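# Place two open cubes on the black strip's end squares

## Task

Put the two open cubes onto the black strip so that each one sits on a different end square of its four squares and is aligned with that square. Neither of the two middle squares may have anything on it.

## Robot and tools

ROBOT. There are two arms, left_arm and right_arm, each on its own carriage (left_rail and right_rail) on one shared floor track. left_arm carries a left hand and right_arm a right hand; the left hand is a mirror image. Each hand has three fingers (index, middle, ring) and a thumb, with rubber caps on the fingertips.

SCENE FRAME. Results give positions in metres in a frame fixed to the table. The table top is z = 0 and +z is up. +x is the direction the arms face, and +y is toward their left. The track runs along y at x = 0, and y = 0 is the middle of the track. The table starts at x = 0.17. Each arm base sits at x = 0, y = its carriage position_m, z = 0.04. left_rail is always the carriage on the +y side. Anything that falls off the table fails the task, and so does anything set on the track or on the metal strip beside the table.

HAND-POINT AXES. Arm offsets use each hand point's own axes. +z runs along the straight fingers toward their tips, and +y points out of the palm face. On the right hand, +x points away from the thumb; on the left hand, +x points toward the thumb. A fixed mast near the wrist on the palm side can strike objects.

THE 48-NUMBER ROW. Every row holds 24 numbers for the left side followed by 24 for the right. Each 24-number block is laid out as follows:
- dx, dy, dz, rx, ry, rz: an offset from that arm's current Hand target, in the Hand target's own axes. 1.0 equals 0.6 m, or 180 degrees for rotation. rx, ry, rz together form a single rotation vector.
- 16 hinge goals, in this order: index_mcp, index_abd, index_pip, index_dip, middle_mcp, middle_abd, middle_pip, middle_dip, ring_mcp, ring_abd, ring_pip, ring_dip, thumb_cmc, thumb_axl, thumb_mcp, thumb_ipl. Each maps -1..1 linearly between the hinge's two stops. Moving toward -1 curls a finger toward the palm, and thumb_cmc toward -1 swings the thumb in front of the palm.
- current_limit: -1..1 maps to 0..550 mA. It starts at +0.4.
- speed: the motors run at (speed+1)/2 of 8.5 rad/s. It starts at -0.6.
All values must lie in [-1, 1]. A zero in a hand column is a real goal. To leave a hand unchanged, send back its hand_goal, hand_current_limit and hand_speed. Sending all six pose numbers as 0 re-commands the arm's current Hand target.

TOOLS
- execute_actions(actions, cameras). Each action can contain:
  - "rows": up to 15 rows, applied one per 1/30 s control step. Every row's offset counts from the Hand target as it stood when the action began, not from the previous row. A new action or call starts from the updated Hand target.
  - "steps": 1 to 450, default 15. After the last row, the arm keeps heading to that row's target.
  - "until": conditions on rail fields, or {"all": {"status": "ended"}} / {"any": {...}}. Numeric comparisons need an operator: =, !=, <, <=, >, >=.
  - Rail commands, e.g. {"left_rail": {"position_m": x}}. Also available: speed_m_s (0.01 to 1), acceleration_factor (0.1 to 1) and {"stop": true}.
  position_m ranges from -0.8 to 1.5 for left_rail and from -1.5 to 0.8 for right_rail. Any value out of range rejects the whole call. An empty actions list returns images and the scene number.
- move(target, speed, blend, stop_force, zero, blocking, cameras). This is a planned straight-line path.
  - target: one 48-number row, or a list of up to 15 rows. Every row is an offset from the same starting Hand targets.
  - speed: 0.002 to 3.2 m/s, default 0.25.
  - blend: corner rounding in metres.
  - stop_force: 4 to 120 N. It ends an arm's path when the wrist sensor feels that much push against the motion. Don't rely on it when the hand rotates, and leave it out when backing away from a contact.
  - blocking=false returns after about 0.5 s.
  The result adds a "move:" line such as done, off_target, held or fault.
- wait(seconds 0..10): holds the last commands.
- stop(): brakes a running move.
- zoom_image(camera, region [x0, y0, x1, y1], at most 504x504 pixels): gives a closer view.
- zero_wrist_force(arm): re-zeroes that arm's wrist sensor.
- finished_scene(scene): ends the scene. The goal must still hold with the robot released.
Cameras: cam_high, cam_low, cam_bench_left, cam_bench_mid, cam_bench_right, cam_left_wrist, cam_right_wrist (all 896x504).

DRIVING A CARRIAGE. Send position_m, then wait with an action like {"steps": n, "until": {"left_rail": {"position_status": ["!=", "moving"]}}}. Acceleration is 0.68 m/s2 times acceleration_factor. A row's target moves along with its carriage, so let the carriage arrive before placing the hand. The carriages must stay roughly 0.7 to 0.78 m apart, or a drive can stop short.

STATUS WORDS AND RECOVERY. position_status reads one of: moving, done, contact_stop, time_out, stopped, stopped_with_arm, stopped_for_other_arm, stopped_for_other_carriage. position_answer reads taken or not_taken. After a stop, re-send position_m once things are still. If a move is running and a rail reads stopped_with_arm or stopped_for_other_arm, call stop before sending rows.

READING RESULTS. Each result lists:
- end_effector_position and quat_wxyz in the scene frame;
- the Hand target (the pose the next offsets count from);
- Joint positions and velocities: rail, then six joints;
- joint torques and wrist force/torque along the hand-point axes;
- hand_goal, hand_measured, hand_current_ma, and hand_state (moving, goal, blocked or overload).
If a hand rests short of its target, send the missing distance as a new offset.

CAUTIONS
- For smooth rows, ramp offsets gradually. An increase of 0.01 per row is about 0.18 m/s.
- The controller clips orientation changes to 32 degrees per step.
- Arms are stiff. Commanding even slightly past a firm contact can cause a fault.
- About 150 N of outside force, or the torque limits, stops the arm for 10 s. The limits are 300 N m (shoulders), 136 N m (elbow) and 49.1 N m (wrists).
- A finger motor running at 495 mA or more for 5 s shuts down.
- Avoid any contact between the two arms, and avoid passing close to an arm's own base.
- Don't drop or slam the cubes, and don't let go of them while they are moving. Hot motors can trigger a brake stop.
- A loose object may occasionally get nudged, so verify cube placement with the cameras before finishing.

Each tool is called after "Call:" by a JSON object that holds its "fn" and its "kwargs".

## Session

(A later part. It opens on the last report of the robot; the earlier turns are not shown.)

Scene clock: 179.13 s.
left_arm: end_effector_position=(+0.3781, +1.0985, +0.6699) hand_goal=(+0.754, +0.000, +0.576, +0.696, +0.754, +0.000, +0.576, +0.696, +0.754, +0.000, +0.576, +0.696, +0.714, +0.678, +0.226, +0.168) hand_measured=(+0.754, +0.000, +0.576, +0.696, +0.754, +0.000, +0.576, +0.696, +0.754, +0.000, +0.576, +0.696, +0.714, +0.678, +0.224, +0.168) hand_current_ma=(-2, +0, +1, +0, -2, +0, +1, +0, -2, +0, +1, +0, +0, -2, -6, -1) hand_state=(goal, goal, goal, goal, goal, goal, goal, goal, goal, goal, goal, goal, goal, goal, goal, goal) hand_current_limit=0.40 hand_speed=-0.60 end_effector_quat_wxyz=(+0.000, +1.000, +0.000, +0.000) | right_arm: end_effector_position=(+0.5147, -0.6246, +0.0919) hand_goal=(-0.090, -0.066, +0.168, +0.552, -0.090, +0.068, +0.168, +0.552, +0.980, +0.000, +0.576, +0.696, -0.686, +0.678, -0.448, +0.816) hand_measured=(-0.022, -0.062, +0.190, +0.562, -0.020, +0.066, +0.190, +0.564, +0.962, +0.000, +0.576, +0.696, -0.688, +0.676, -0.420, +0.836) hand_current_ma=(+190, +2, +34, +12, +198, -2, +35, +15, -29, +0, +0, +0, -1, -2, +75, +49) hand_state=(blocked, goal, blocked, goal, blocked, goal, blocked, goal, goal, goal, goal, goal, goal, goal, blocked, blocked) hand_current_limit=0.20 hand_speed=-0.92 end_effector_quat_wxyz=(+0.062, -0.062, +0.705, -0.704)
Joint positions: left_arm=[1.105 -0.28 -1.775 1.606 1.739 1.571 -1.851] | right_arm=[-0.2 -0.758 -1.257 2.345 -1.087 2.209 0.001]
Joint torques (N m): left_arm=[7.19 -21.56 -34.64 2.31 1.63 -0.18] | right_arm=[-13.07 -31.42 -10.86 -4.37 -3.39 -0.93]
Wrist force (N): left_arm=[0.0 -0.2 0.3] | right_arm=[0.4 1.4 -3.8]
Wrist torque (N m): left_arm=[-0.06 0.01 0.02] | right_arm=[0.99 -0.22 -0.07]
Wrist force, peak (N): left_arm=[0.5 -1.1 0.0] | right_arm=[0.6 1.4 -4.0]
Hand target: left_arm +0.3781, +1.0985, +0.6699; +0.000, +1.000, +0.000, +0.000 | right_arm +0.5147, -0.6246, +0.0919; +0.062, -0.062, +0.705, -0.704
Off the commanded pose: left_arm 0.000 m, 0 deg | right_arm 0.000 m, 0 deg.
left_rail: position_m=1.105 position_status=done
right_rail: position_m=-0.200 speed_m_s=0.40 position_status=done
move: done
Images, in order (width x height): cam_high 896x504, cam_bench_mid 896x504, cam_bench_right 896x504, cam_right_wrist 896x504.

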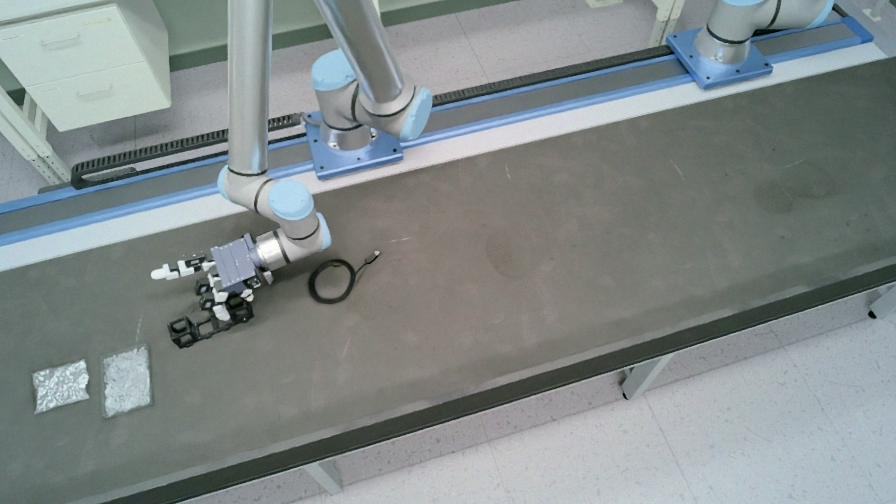

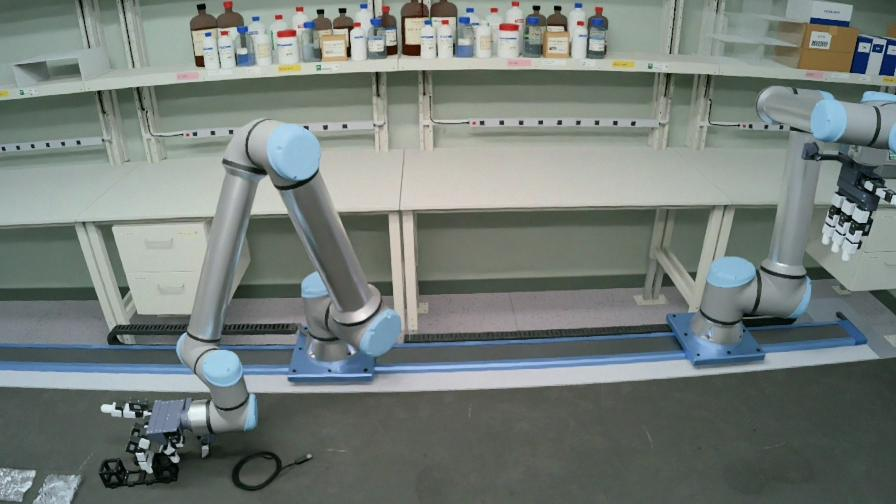

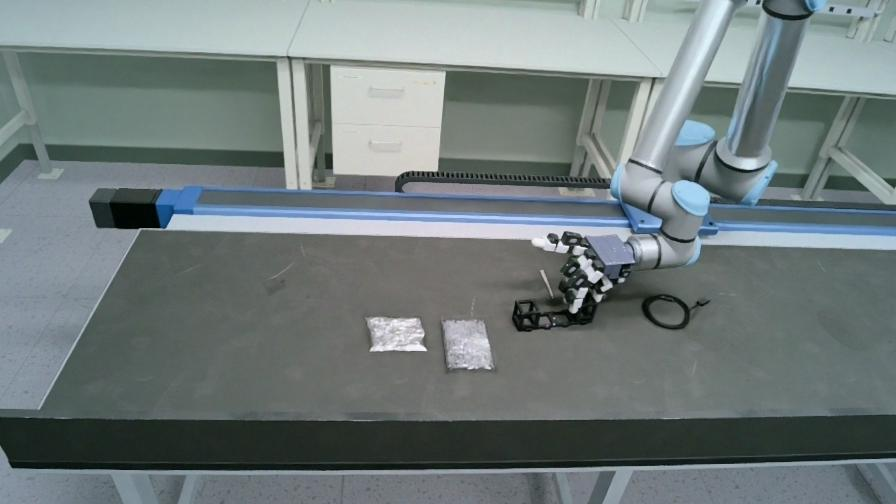

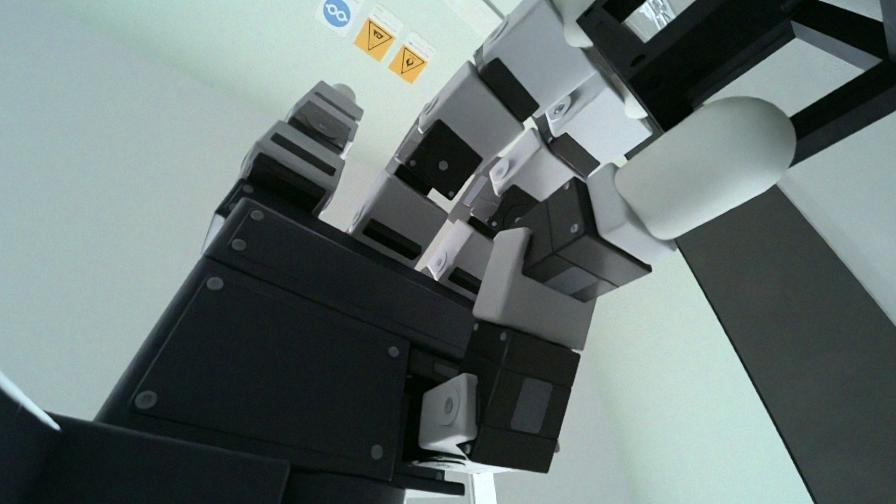

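Call:
{"fn": "move", "kwargs": {"target": [0,0,0,0,0,0,0.754,0,0.576,0.696,0.754,0,0.576,0.696,0.754,0,0.576,0.696,0.714,0.678,0.226,0.168,0.4,-0.6, 0,0.0217,0,0,0,0,-0.09,-0.067,0.168,0.551,-0.09,0.067,0.168,0.551,0.98,0,0.576,0.696,-0.686,0.678,-0.449,0.816,0.2,-0.92], "speed": 0.012, "stop_force": 4, "cameras": ["cam_high","cam_bench_mid","cam_bench_right","cam_right_wrist"]}}

Call:
{"fn": "zoom_image", "kwargs": {"camera": "cam_bench_right", "region": [566, 294, 606, 334]}}

Call:
{"fn": "zoom_image", "kwargs": {"camera": "cam_bench_mid", "region": [146, 448, 186, 488]}}

Call:
{"fn": "zoom_image", "kwargs": {"camera": "cam_high", "region": [220, 290, 260, 330]}}

Scene clock: 182.10 s.
left_arm: end_effector_position=(+0.3781, +1.0985, +0.6699) hand_goal=(+0.754, +0.000, +0.576, +0.696, +0.754, +0.000, +0.576, +0.696, +0.754, +0.000, +0.576, +0.696, +0.714, +0.678, +0.226, +0.168) hand_measured=(+0.754, +0.000, +0.576, +0.696, +0.754, +0.000, +0.576, +0.696, +0.754, +0.000, +0.576, +0.696, +0.714, +0.678, +0.224, +0.168) hand_current_ma=(-2, +0, +1, +0, -2, +0, +1, +0, -2, +0, +1, +0, +0, -2, -6, -1) hand_state=(goal, goal, goal, goal, goal, goal, goal, goal, goal, goal, goal, goal, goal, goal, goal, goal) hand_current_limit=0.40 hand_speed=-0.60 end_effector_quat_wxyz=(+0.000, +1.000, +0.000, +0.000) | right_arm: end_effector_position=(+0.5147, -0.6246, +0.0840) hand_goal=(-0.090, -0.066, +0.168, +0.552, -0.090, +0.068, +0.168, +0.552, +0.980, +0.000, +0.576, +0.696, -0.686, +0.678, -0.448, +0.816) hand_measured=(-0.028, -0.066, +0.190, +0.562, -0.026, +0.066, +0.190, +0.564, +0.962, +0.000, +0.576, +0.696, -0.688, +0.676, -0.412, +0.838) hand_current_ma=(+164, +0, +34, +12, +176, +0, +36, +16, -29, +0, +0, +0, -1, -1, +102, +51) hand_state=(blocked, goal, blocked, goal, blocked, goal, blocked, goal, goal, goal, goal, goal, goal, goal, blocked, blocked) hand_current_limit=0.20 hand_speed=-0.92 end_effector_quat_wxyz=(+0.062, -0.062, +0.705, -0.704)
Joint positions: left_arm=[1.105 -0.28 -1.775 1.606 1.739 1.571 -1.851] | right_arm=[-0.2 -0.758 -1.241 2.347 -1.105 2.209 0.001]
Joint torques (N m): left_arm=[8.45 -22.5 -34.38 2.59 1.65 -0.08] | right_arm=[-10.03 -65.79 -33.73 -0.13 -2.12 -2.7]
Wrist force (N): left_arm=[0.2 -0.6 0.3] | right_arm=[0.2 2.1 -3.8]
Wrist torque (N m): left_arm=[-0.10 -0.01 0.03] | right_arm=[1.01 -0.17 -0.08]
Wrist force, peak (N): left_arm=[0.3 -1.1 0.5] | right_arm=[0.5 -3.3 -4.3]
Hand target: left_arm +0.3781, +1.0985, +0.6699; +0.000, +1.000, +0.000, +0.000 | right_arm +0.5147, -0.6246, +0.0840; +0.062, -0.062, +0.705, -0.704 (not the last commanded pose)
Off the commanded pose: left_arm 0.000 m, 0 deg | right_arm 0.005 m, 0 deg.
left_rail: position_m=1.105 position_status=done
right_rail: position_m=-0.200 speed_m_s=0.40 position_status=done
move: contact (right_arm)
Images, in order (width x height): cam_high 896x504, cam_bench_mid 896x504, cam_bench_right 896x504, cam_right_wrist 896x504.

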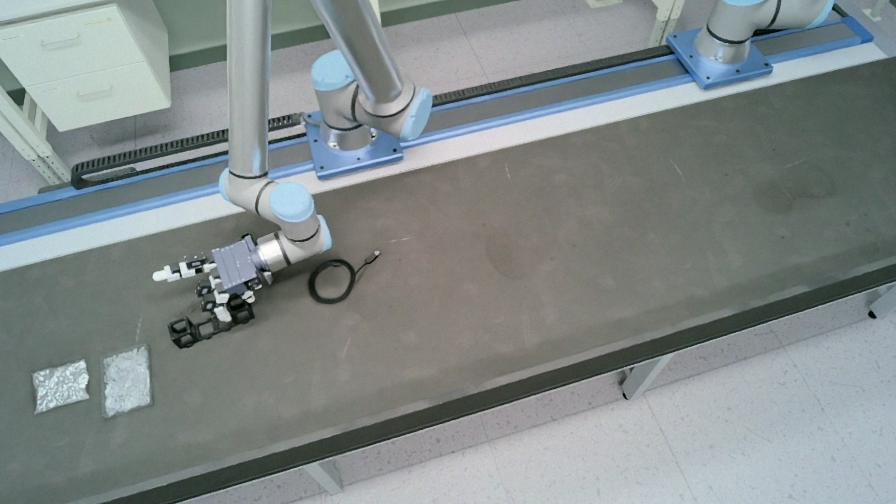

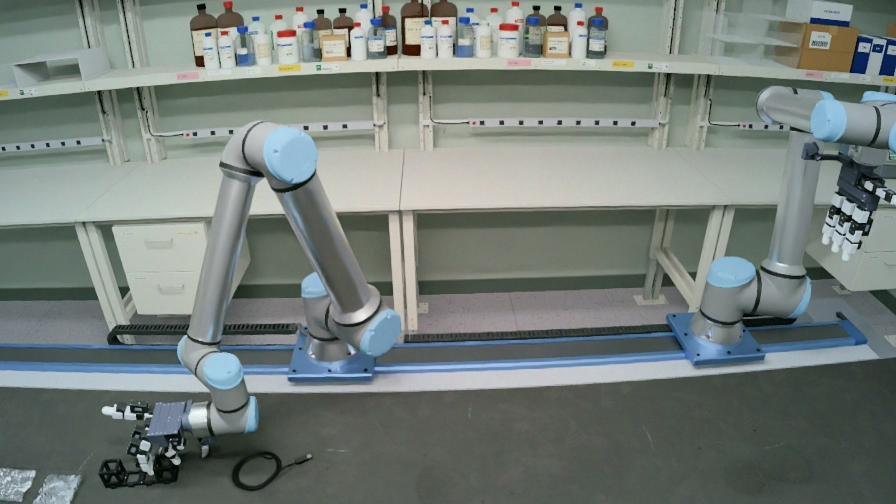

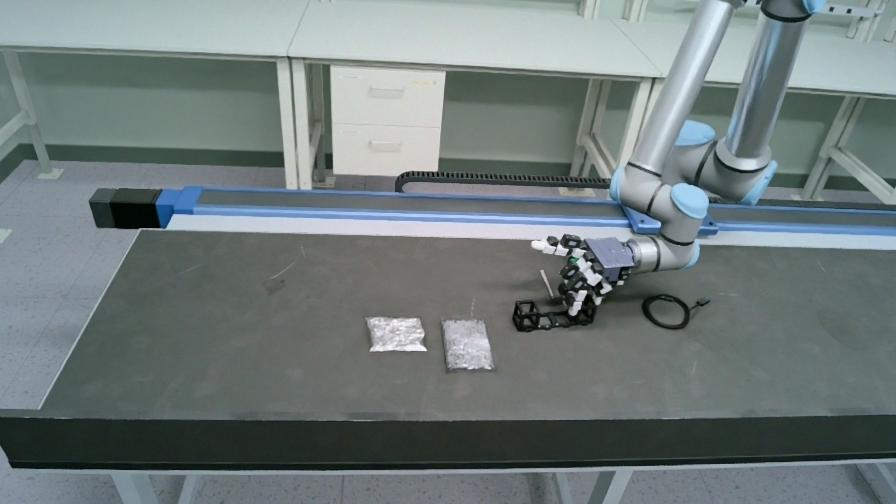

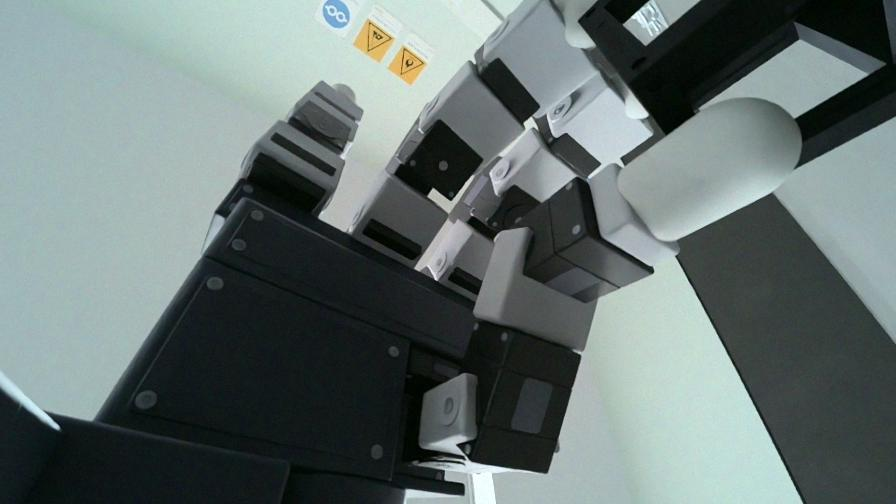

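Scaled by 12.600 from the camera's 896x504 image, which has a finer 1280x720 frame.

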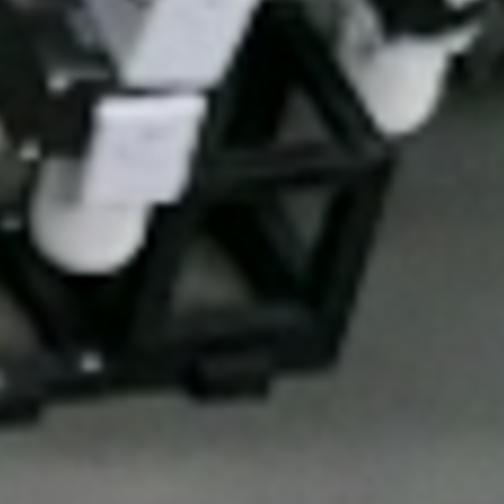

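Scaled by 12.600 from the camera's 896x504 image, which has a finer 1280x720 frame.

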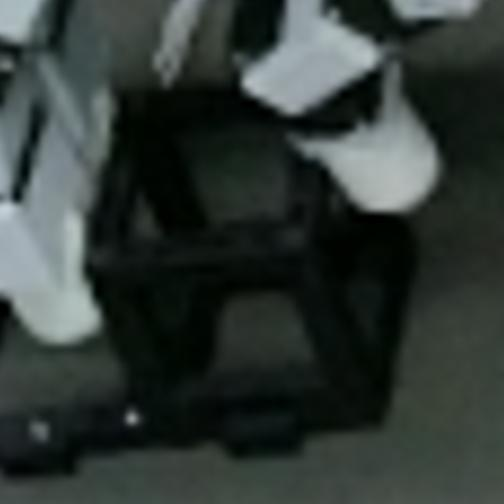

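Scaled by 12.600 from the camera's 896x504 image, which has a finer 1280x720 frame.

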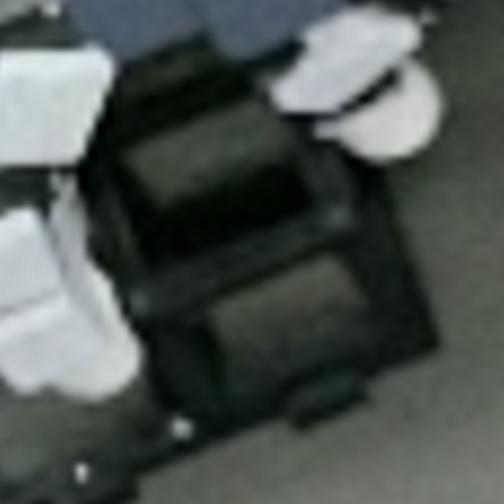

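Call:
{"fn": "execute_actions", "kwargs": {"actions": [{"rows":[[0,0,0,0,0,0,0.754,0,0.576,0.696,0.754,0,0.576,0.696,0.754,0,0.576,0.696,0.714,0.678,0.226,0.168,0.4,-0.6, 0,0,0,0,0,0,-0.03,-0.067,0.188,0.562,-0.03,0.067,0.188,0.562,0.98,0,0.576,0.696,-0.686,0.678,-0.415,0.838,0.2,-0.94]],"steps":30},{"rows":[[0,0,0,0,0,0,0.754,0,0.576,0.696,0.754,0,0.576,0.696,0.754,0,0.576,0.696,0.714,0.678,0.226,0.168,0.4,-0.6, 0,0,0,0,0,0,0.205,-0.067,0.168,0.551,0.205,0.067,0.168,0.551,0.98,0,0.576,0.696,-0.686,0.678,-0.3,0.816,0.2,-0.94]],"steps":65}], "cameras": ["cam_high","cam_bench_right","cam_right_wrist"]}}

Call:
{"fn": "zoom_image", "kwargs": {"camera": "cam_bench_right", "region": [500, 280, 620, 360]}}

Call:
{"fn": "zoom_image", "kwargs": {"camera": "cam_right_wrist", "region": [496, 0, 896, 300]}}

Scene clock: 186.07 s.
left_arm: end_effector_position=(+0.3781, +1.0985, +0.6699) hand_goal=(+0.754, +0.000, +0.576, +0.696, +0.754, +0.000, +0.576, +0.696, +0.754, +0.000, +0.576, +0.696, +0.714, +0.678, +0.226, +0.168) hand_measured=(+0.754, +0.000, +0.576, +0.696, +0.754, +0.000, +0.576, +0.696, +0.754, +0.000, +0.576, +0.696, +0.714, +0.678, +0.224, +0.168) hand_current_ma=(-2, +0, +1, +0, -2, +0, +1, +0, -2, +0, +1, +0, +0, -2, -6, -1) hand_state=(goal, goal, goal, goal, goal, goal, goal, goal, goal, goal, goal, goal, goal, goal, goal, goal) hand_current_limit=0.40 hand_speed=-0.60 end_effector_quat_wxyz=(+0.000, +1.000, +0.000, +0.000) | right_arm: end_effector_position=(+0.5147, -0.6246, +0.0840) hand_goal=(+0.206, -0.066, +0.168, +0.552, +0.206, +0.068, +0.168, +0.552, +0.980, +0.000, +0.576, +0.696, -0.686, +0.678, -0.300, +0.816) hand_measured=(+0.186, -0.066, +0.170, +0.554, +0.186, +0.066, +0.170, +0.554, +0.962, +0.000, +0.576, +0.696, -0.688, +0.676, -0.300, +0.818) hand_current_ma=(-32, +0, +1, +2, -34, +0, +1, +2, -29, +0, +0, +0, -1, -1, +0, +2) hand_state=(goal, goal, goal, goal, blocked, goal, goal, goal, goal, goal, goal, goal, goal, goal, goal, goal) hand_current_limit=0.20 hand_speed=-0.94 end_effector_quat_wxyz=(+0.062, -0.062, +0.705, -0.704)
Joint positions: left_arm=[1.105 -0.28 -1.775 1.606 1.739 1.571 -1.851] | right_arm=[-0.2 -0.758 -1.241 2.347 -1.105 2.209 0.001]
Joint torques (N m): left_arm=[7.86 -21.93 -34.12 2.47 1.64 -0.1] | right_arm=[-10.9 -60.93 -26.51 -0.18 -2.22 -2.61]
Wrist force (N): left_arm=[-0.1 -0.4 0.5] | right_arm=[0.1 1.0 -3.8]
Wrist torque (N m): left_arm=[-0.10 0.03 0.00] | right_arm=[0.96 -0.17 -0.08]
Wrist force, peak (N): left_arm=[0.8 -0.8 0.3] | right_arm=[0.6 2.0 -4.0]
Hand target: left_arm +0.3781, +1.0985, +0.6699; +0.000, +1.000, +0.000, +0.000 | right_arm +0.5147, -0.6246, +0.0840; +0.062, -0.062, +0.705, -0.704
Off the commanded pose: left_arm 0.000 m, 0 deg | right_arm 0.000 m, 0 deg.
left_rail: position_m=1.105 position_status=done
right_rail: position_m=-0.200 speed_m_s=0.40 position_status=done
Images, in order (width x height): cam_high 896x504, cam_bench_right 896x504, cam_right_wrist 896x504.

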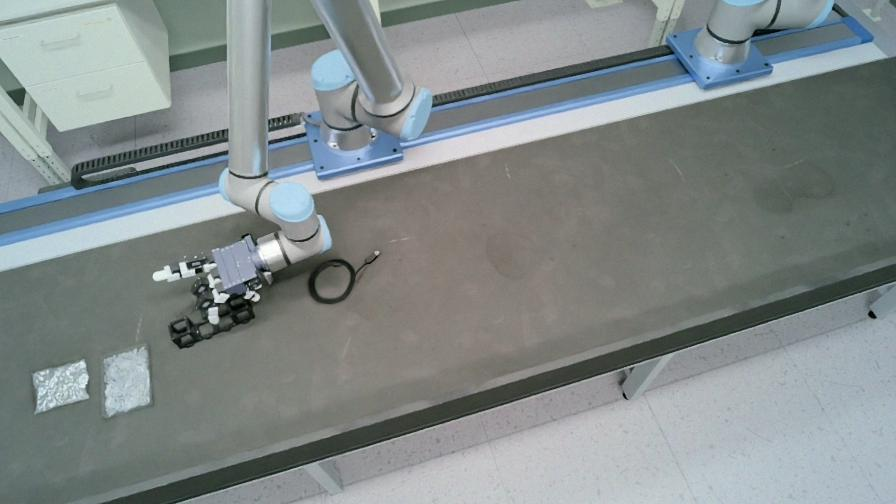

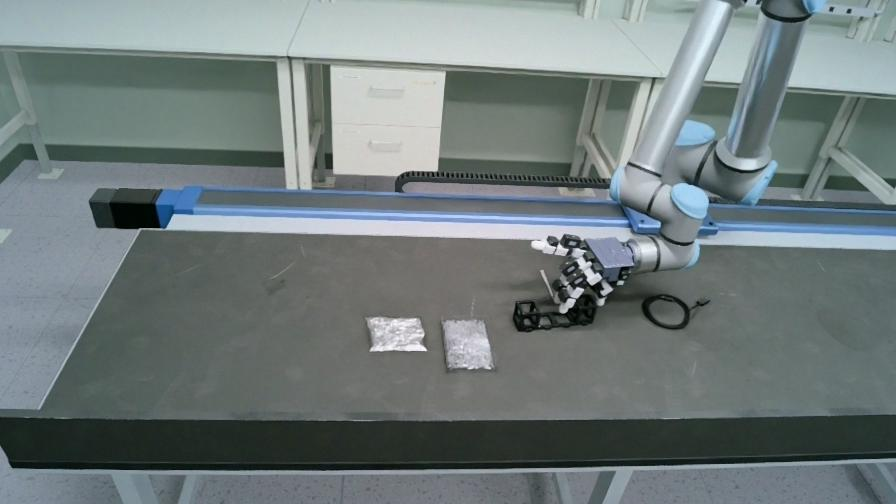

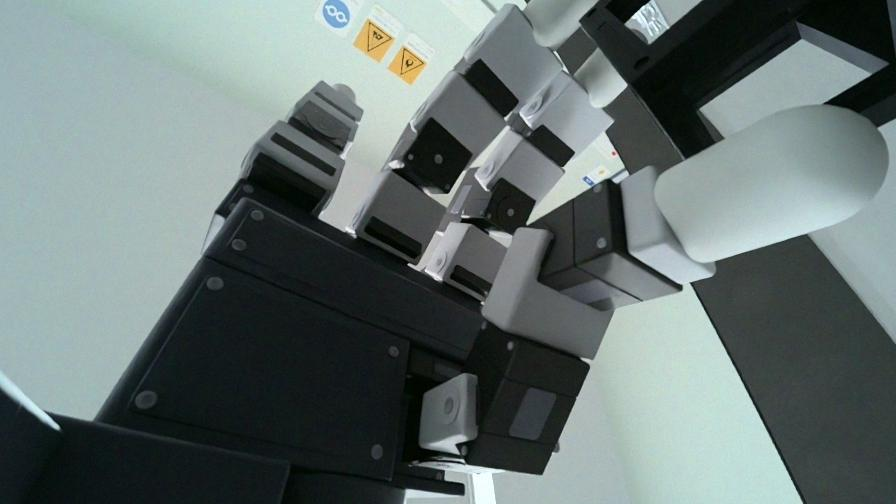

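Scaled by 4.200 from the camera's 896x504 image, which has a finer 1280x720 frame.

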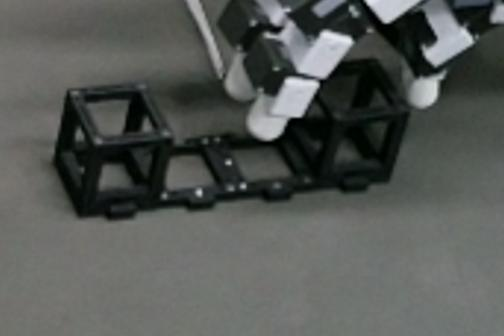

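Scaled by 1.260 from the camera's 896x504 image, which has a finer 1280x720 frame.

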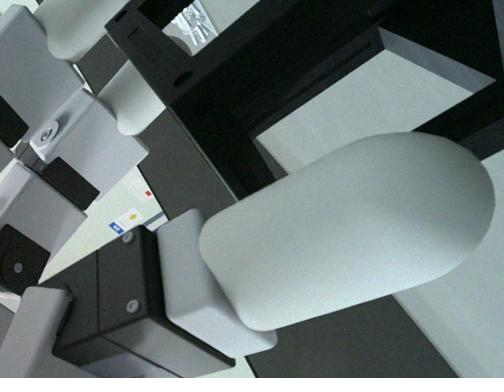

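Both free. Raise straight up, then back away and verify.

Call:
{"fn": "move", "kwargs": {"target": [[0,0,0,0,0,0,0.754,0,0.576,0.696,0.754,0,0.576,0.696,0.754,0,0.576,0.696,0.714,0.678,0.226,0.168,0.4,-0.6, 0,-0.15,0,0,0,0,0.205,-0.067,0.168,0.551,0.205,0.067,0.168,0.551,0.98,0,0.576,0.696,-0.686,0.678,-0.3,0.816,0.2,-0.94],[0,0,0,0,0,0,0.754,0,0.576,0.696,0.754,0,0.576,0.696,0.754,0,0.576,0.696,0.714,0.678,0.226,0.168,0.4,-0.6, 0,-0.25,-0.35,0,0,0,0.205,-0.067,0.168,0.551,0.205,0.067,0.168,0.551,0.98,0,0.576,0.696,-0.686,0.678,-0.3,0.816,0.2,-0.94]], "speed": [0.06,0.2], "cameras": ["cam_high","cam_bench_mid","cam_bench_right"]}}

Call:
{"fn": "zoom_image", "kwargs": {"camera": "cam_bench_right", "region": [505, 285, 605, 345]}}

Call:
{"fn": "zoom_image", "kwargs": {"camera": "cam_high", "region": [162, 290, 262, 355]}}

Call:
{"fn": "zoom_image", "kwargs": {"camera": "cam_bench_mid", "region": [90, 440, 190, 500]}}

Scene clock: 190.33 s.
left_arm: end_effector_position=(+0.3781, +1.0985, +0.6699) hand_goal=(+0.754, +0.000, +0.576, +0.696, +0.754, +0.000, +0.576, +0.696, +0.754, +0.000, +0.576, +0.696, +0.714, +0.678, +0.226, +0.168) hand_measured=(+0.754, +0.000, +0.576, +0.696, +0.754, +0.000, +0.576, +0.696, +0.754, +0.000, +0.576, +0.696, +0.714, +0.678, +0.224, +0.168) hand_current_ma=(-2, +0, +1, +0, -2, +0, +1, +0, -2, +0, +1, +0, +0, -2, -6, -1) hand_state=(goal, goal, goal, goal, goal, goal, goal, goal, goal, goal, goal, goal, goal, goal, goal, goal) hand_current_limit=0.40 hand_speed=-0.60 end_effector_quat_wxyz=(+0.000, +1.000, +0.000, +0.000) | right_arm: end_effector_position=(+0.4782, -0.4181, +0.2342) hand_goal=(+0.206, -0.066, +0.168, +0.552, +0.206, +0.068, +0.168, +0.552, +0.980, +0.000, +0.576, +0.696, -0.686, +0.678, -0.300, +0.816) hand_measured=(+0.188, -0.066, +0.170, +0.554, +0.186, +0.066, +0.170, +0.554, +0.962, +0.000, +0.576, +0.696, -0.688, +0.676, -0.300, +0.818) hand_current_ma=(-29, +0, +1, +2, -32, +0, +1, +2, -29, +0, +0, +0, -1, -1, +0, +2) hand_state=(goal, goal, goal, goal, goal, goal, goal, goal, goal, goal, goal, goal, goal, goal, goal, goal) hand_current_limit=0.20 hand_speed=-0.94 end_effector_quat_wxyz=(+0.062, -0.062, +0.705, -0.704)
Joint positions: left_arm=[1.105 -0.28 -1.775 1.606 1.739 1.571 -1.851] | right_arm=[-0.2 -0.385 -1.636 2.393 -0.755 2.583 0.002]
Joint torques (N m): left_arm=[7.94 -22.69 -34.35 2.42 1.56 -0.07] | right_arm=[15.51 -42.44 -45.24 1.24 3.48 4.31]
Wrist force (N): left_arm=[0.0 -0.6 0.3] | right_arm=[0.2 0.8 -3.7]
Wrist torque (N m): left_arm=[-0.10 0.01 0.02] | right_arm=[0.94 -0.17 -0.04]
Wrist force, peak (N): left_arm=[0.3 -1.4 0.4] | right_arm=[0.9 0.6 -4.9]
Hand target: left_arm +0.3781, +1.0985, +0.6699; +0.000, +1.000, +0.000, +0.000 | right_arm +0.4782, -0.4180, +0.2343; +0.062, -0.062, +0.705, -0.704
Off the commanded pose: left_arm 0.000 m, 0 deg | right_arm 0.000 m, 0 deg.
left_rail: position_m=1.105 position_status=done
right_rail: position_m=-0.200 speed_m_s=0.40 position_status=done
move: done
Images, in order (width x height): cam_high 896x504, cam_bench_mid 896x504, cam_bench_right 896x504.

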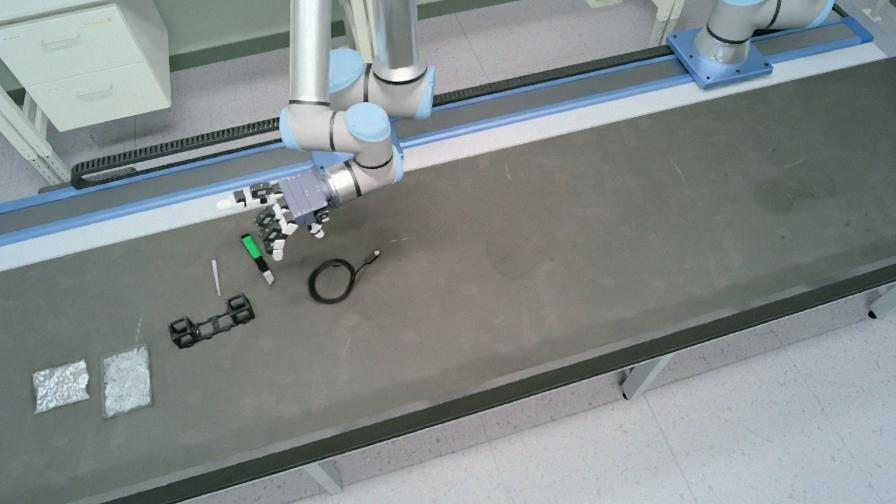

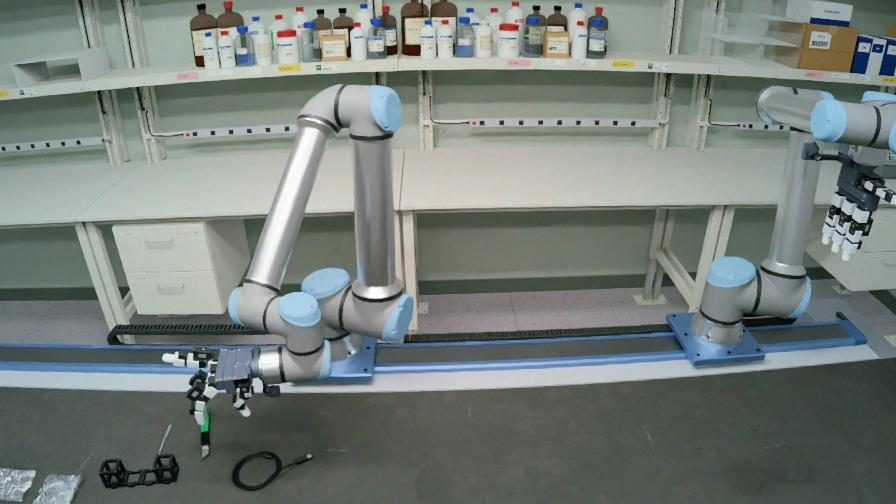

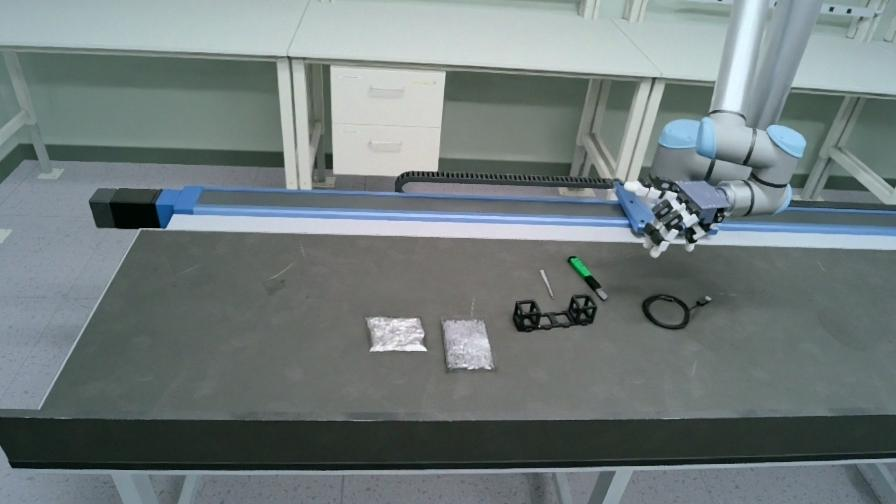

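Scaled by 5.040 from the camera's 896x504 image, which has a finer 1280x720 frame.

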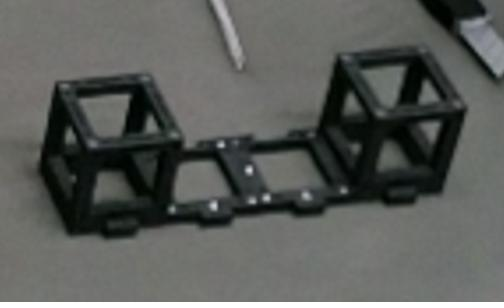

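Scaled by 5.040 from the camera's 896x504 image, which has a finer 1280x720 frame.

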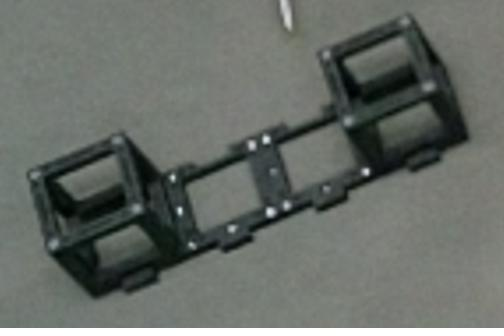

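Scaled by 5.040 from the camera's 896x504 image, which has a finer 1280x720 frame.

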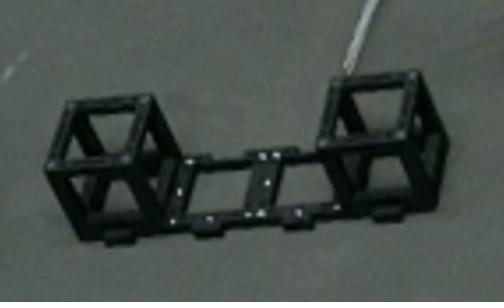

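Call:
{"fn": "finished_scene", "kwargs": {"scene": 1}}

The scene is finished: the task was done.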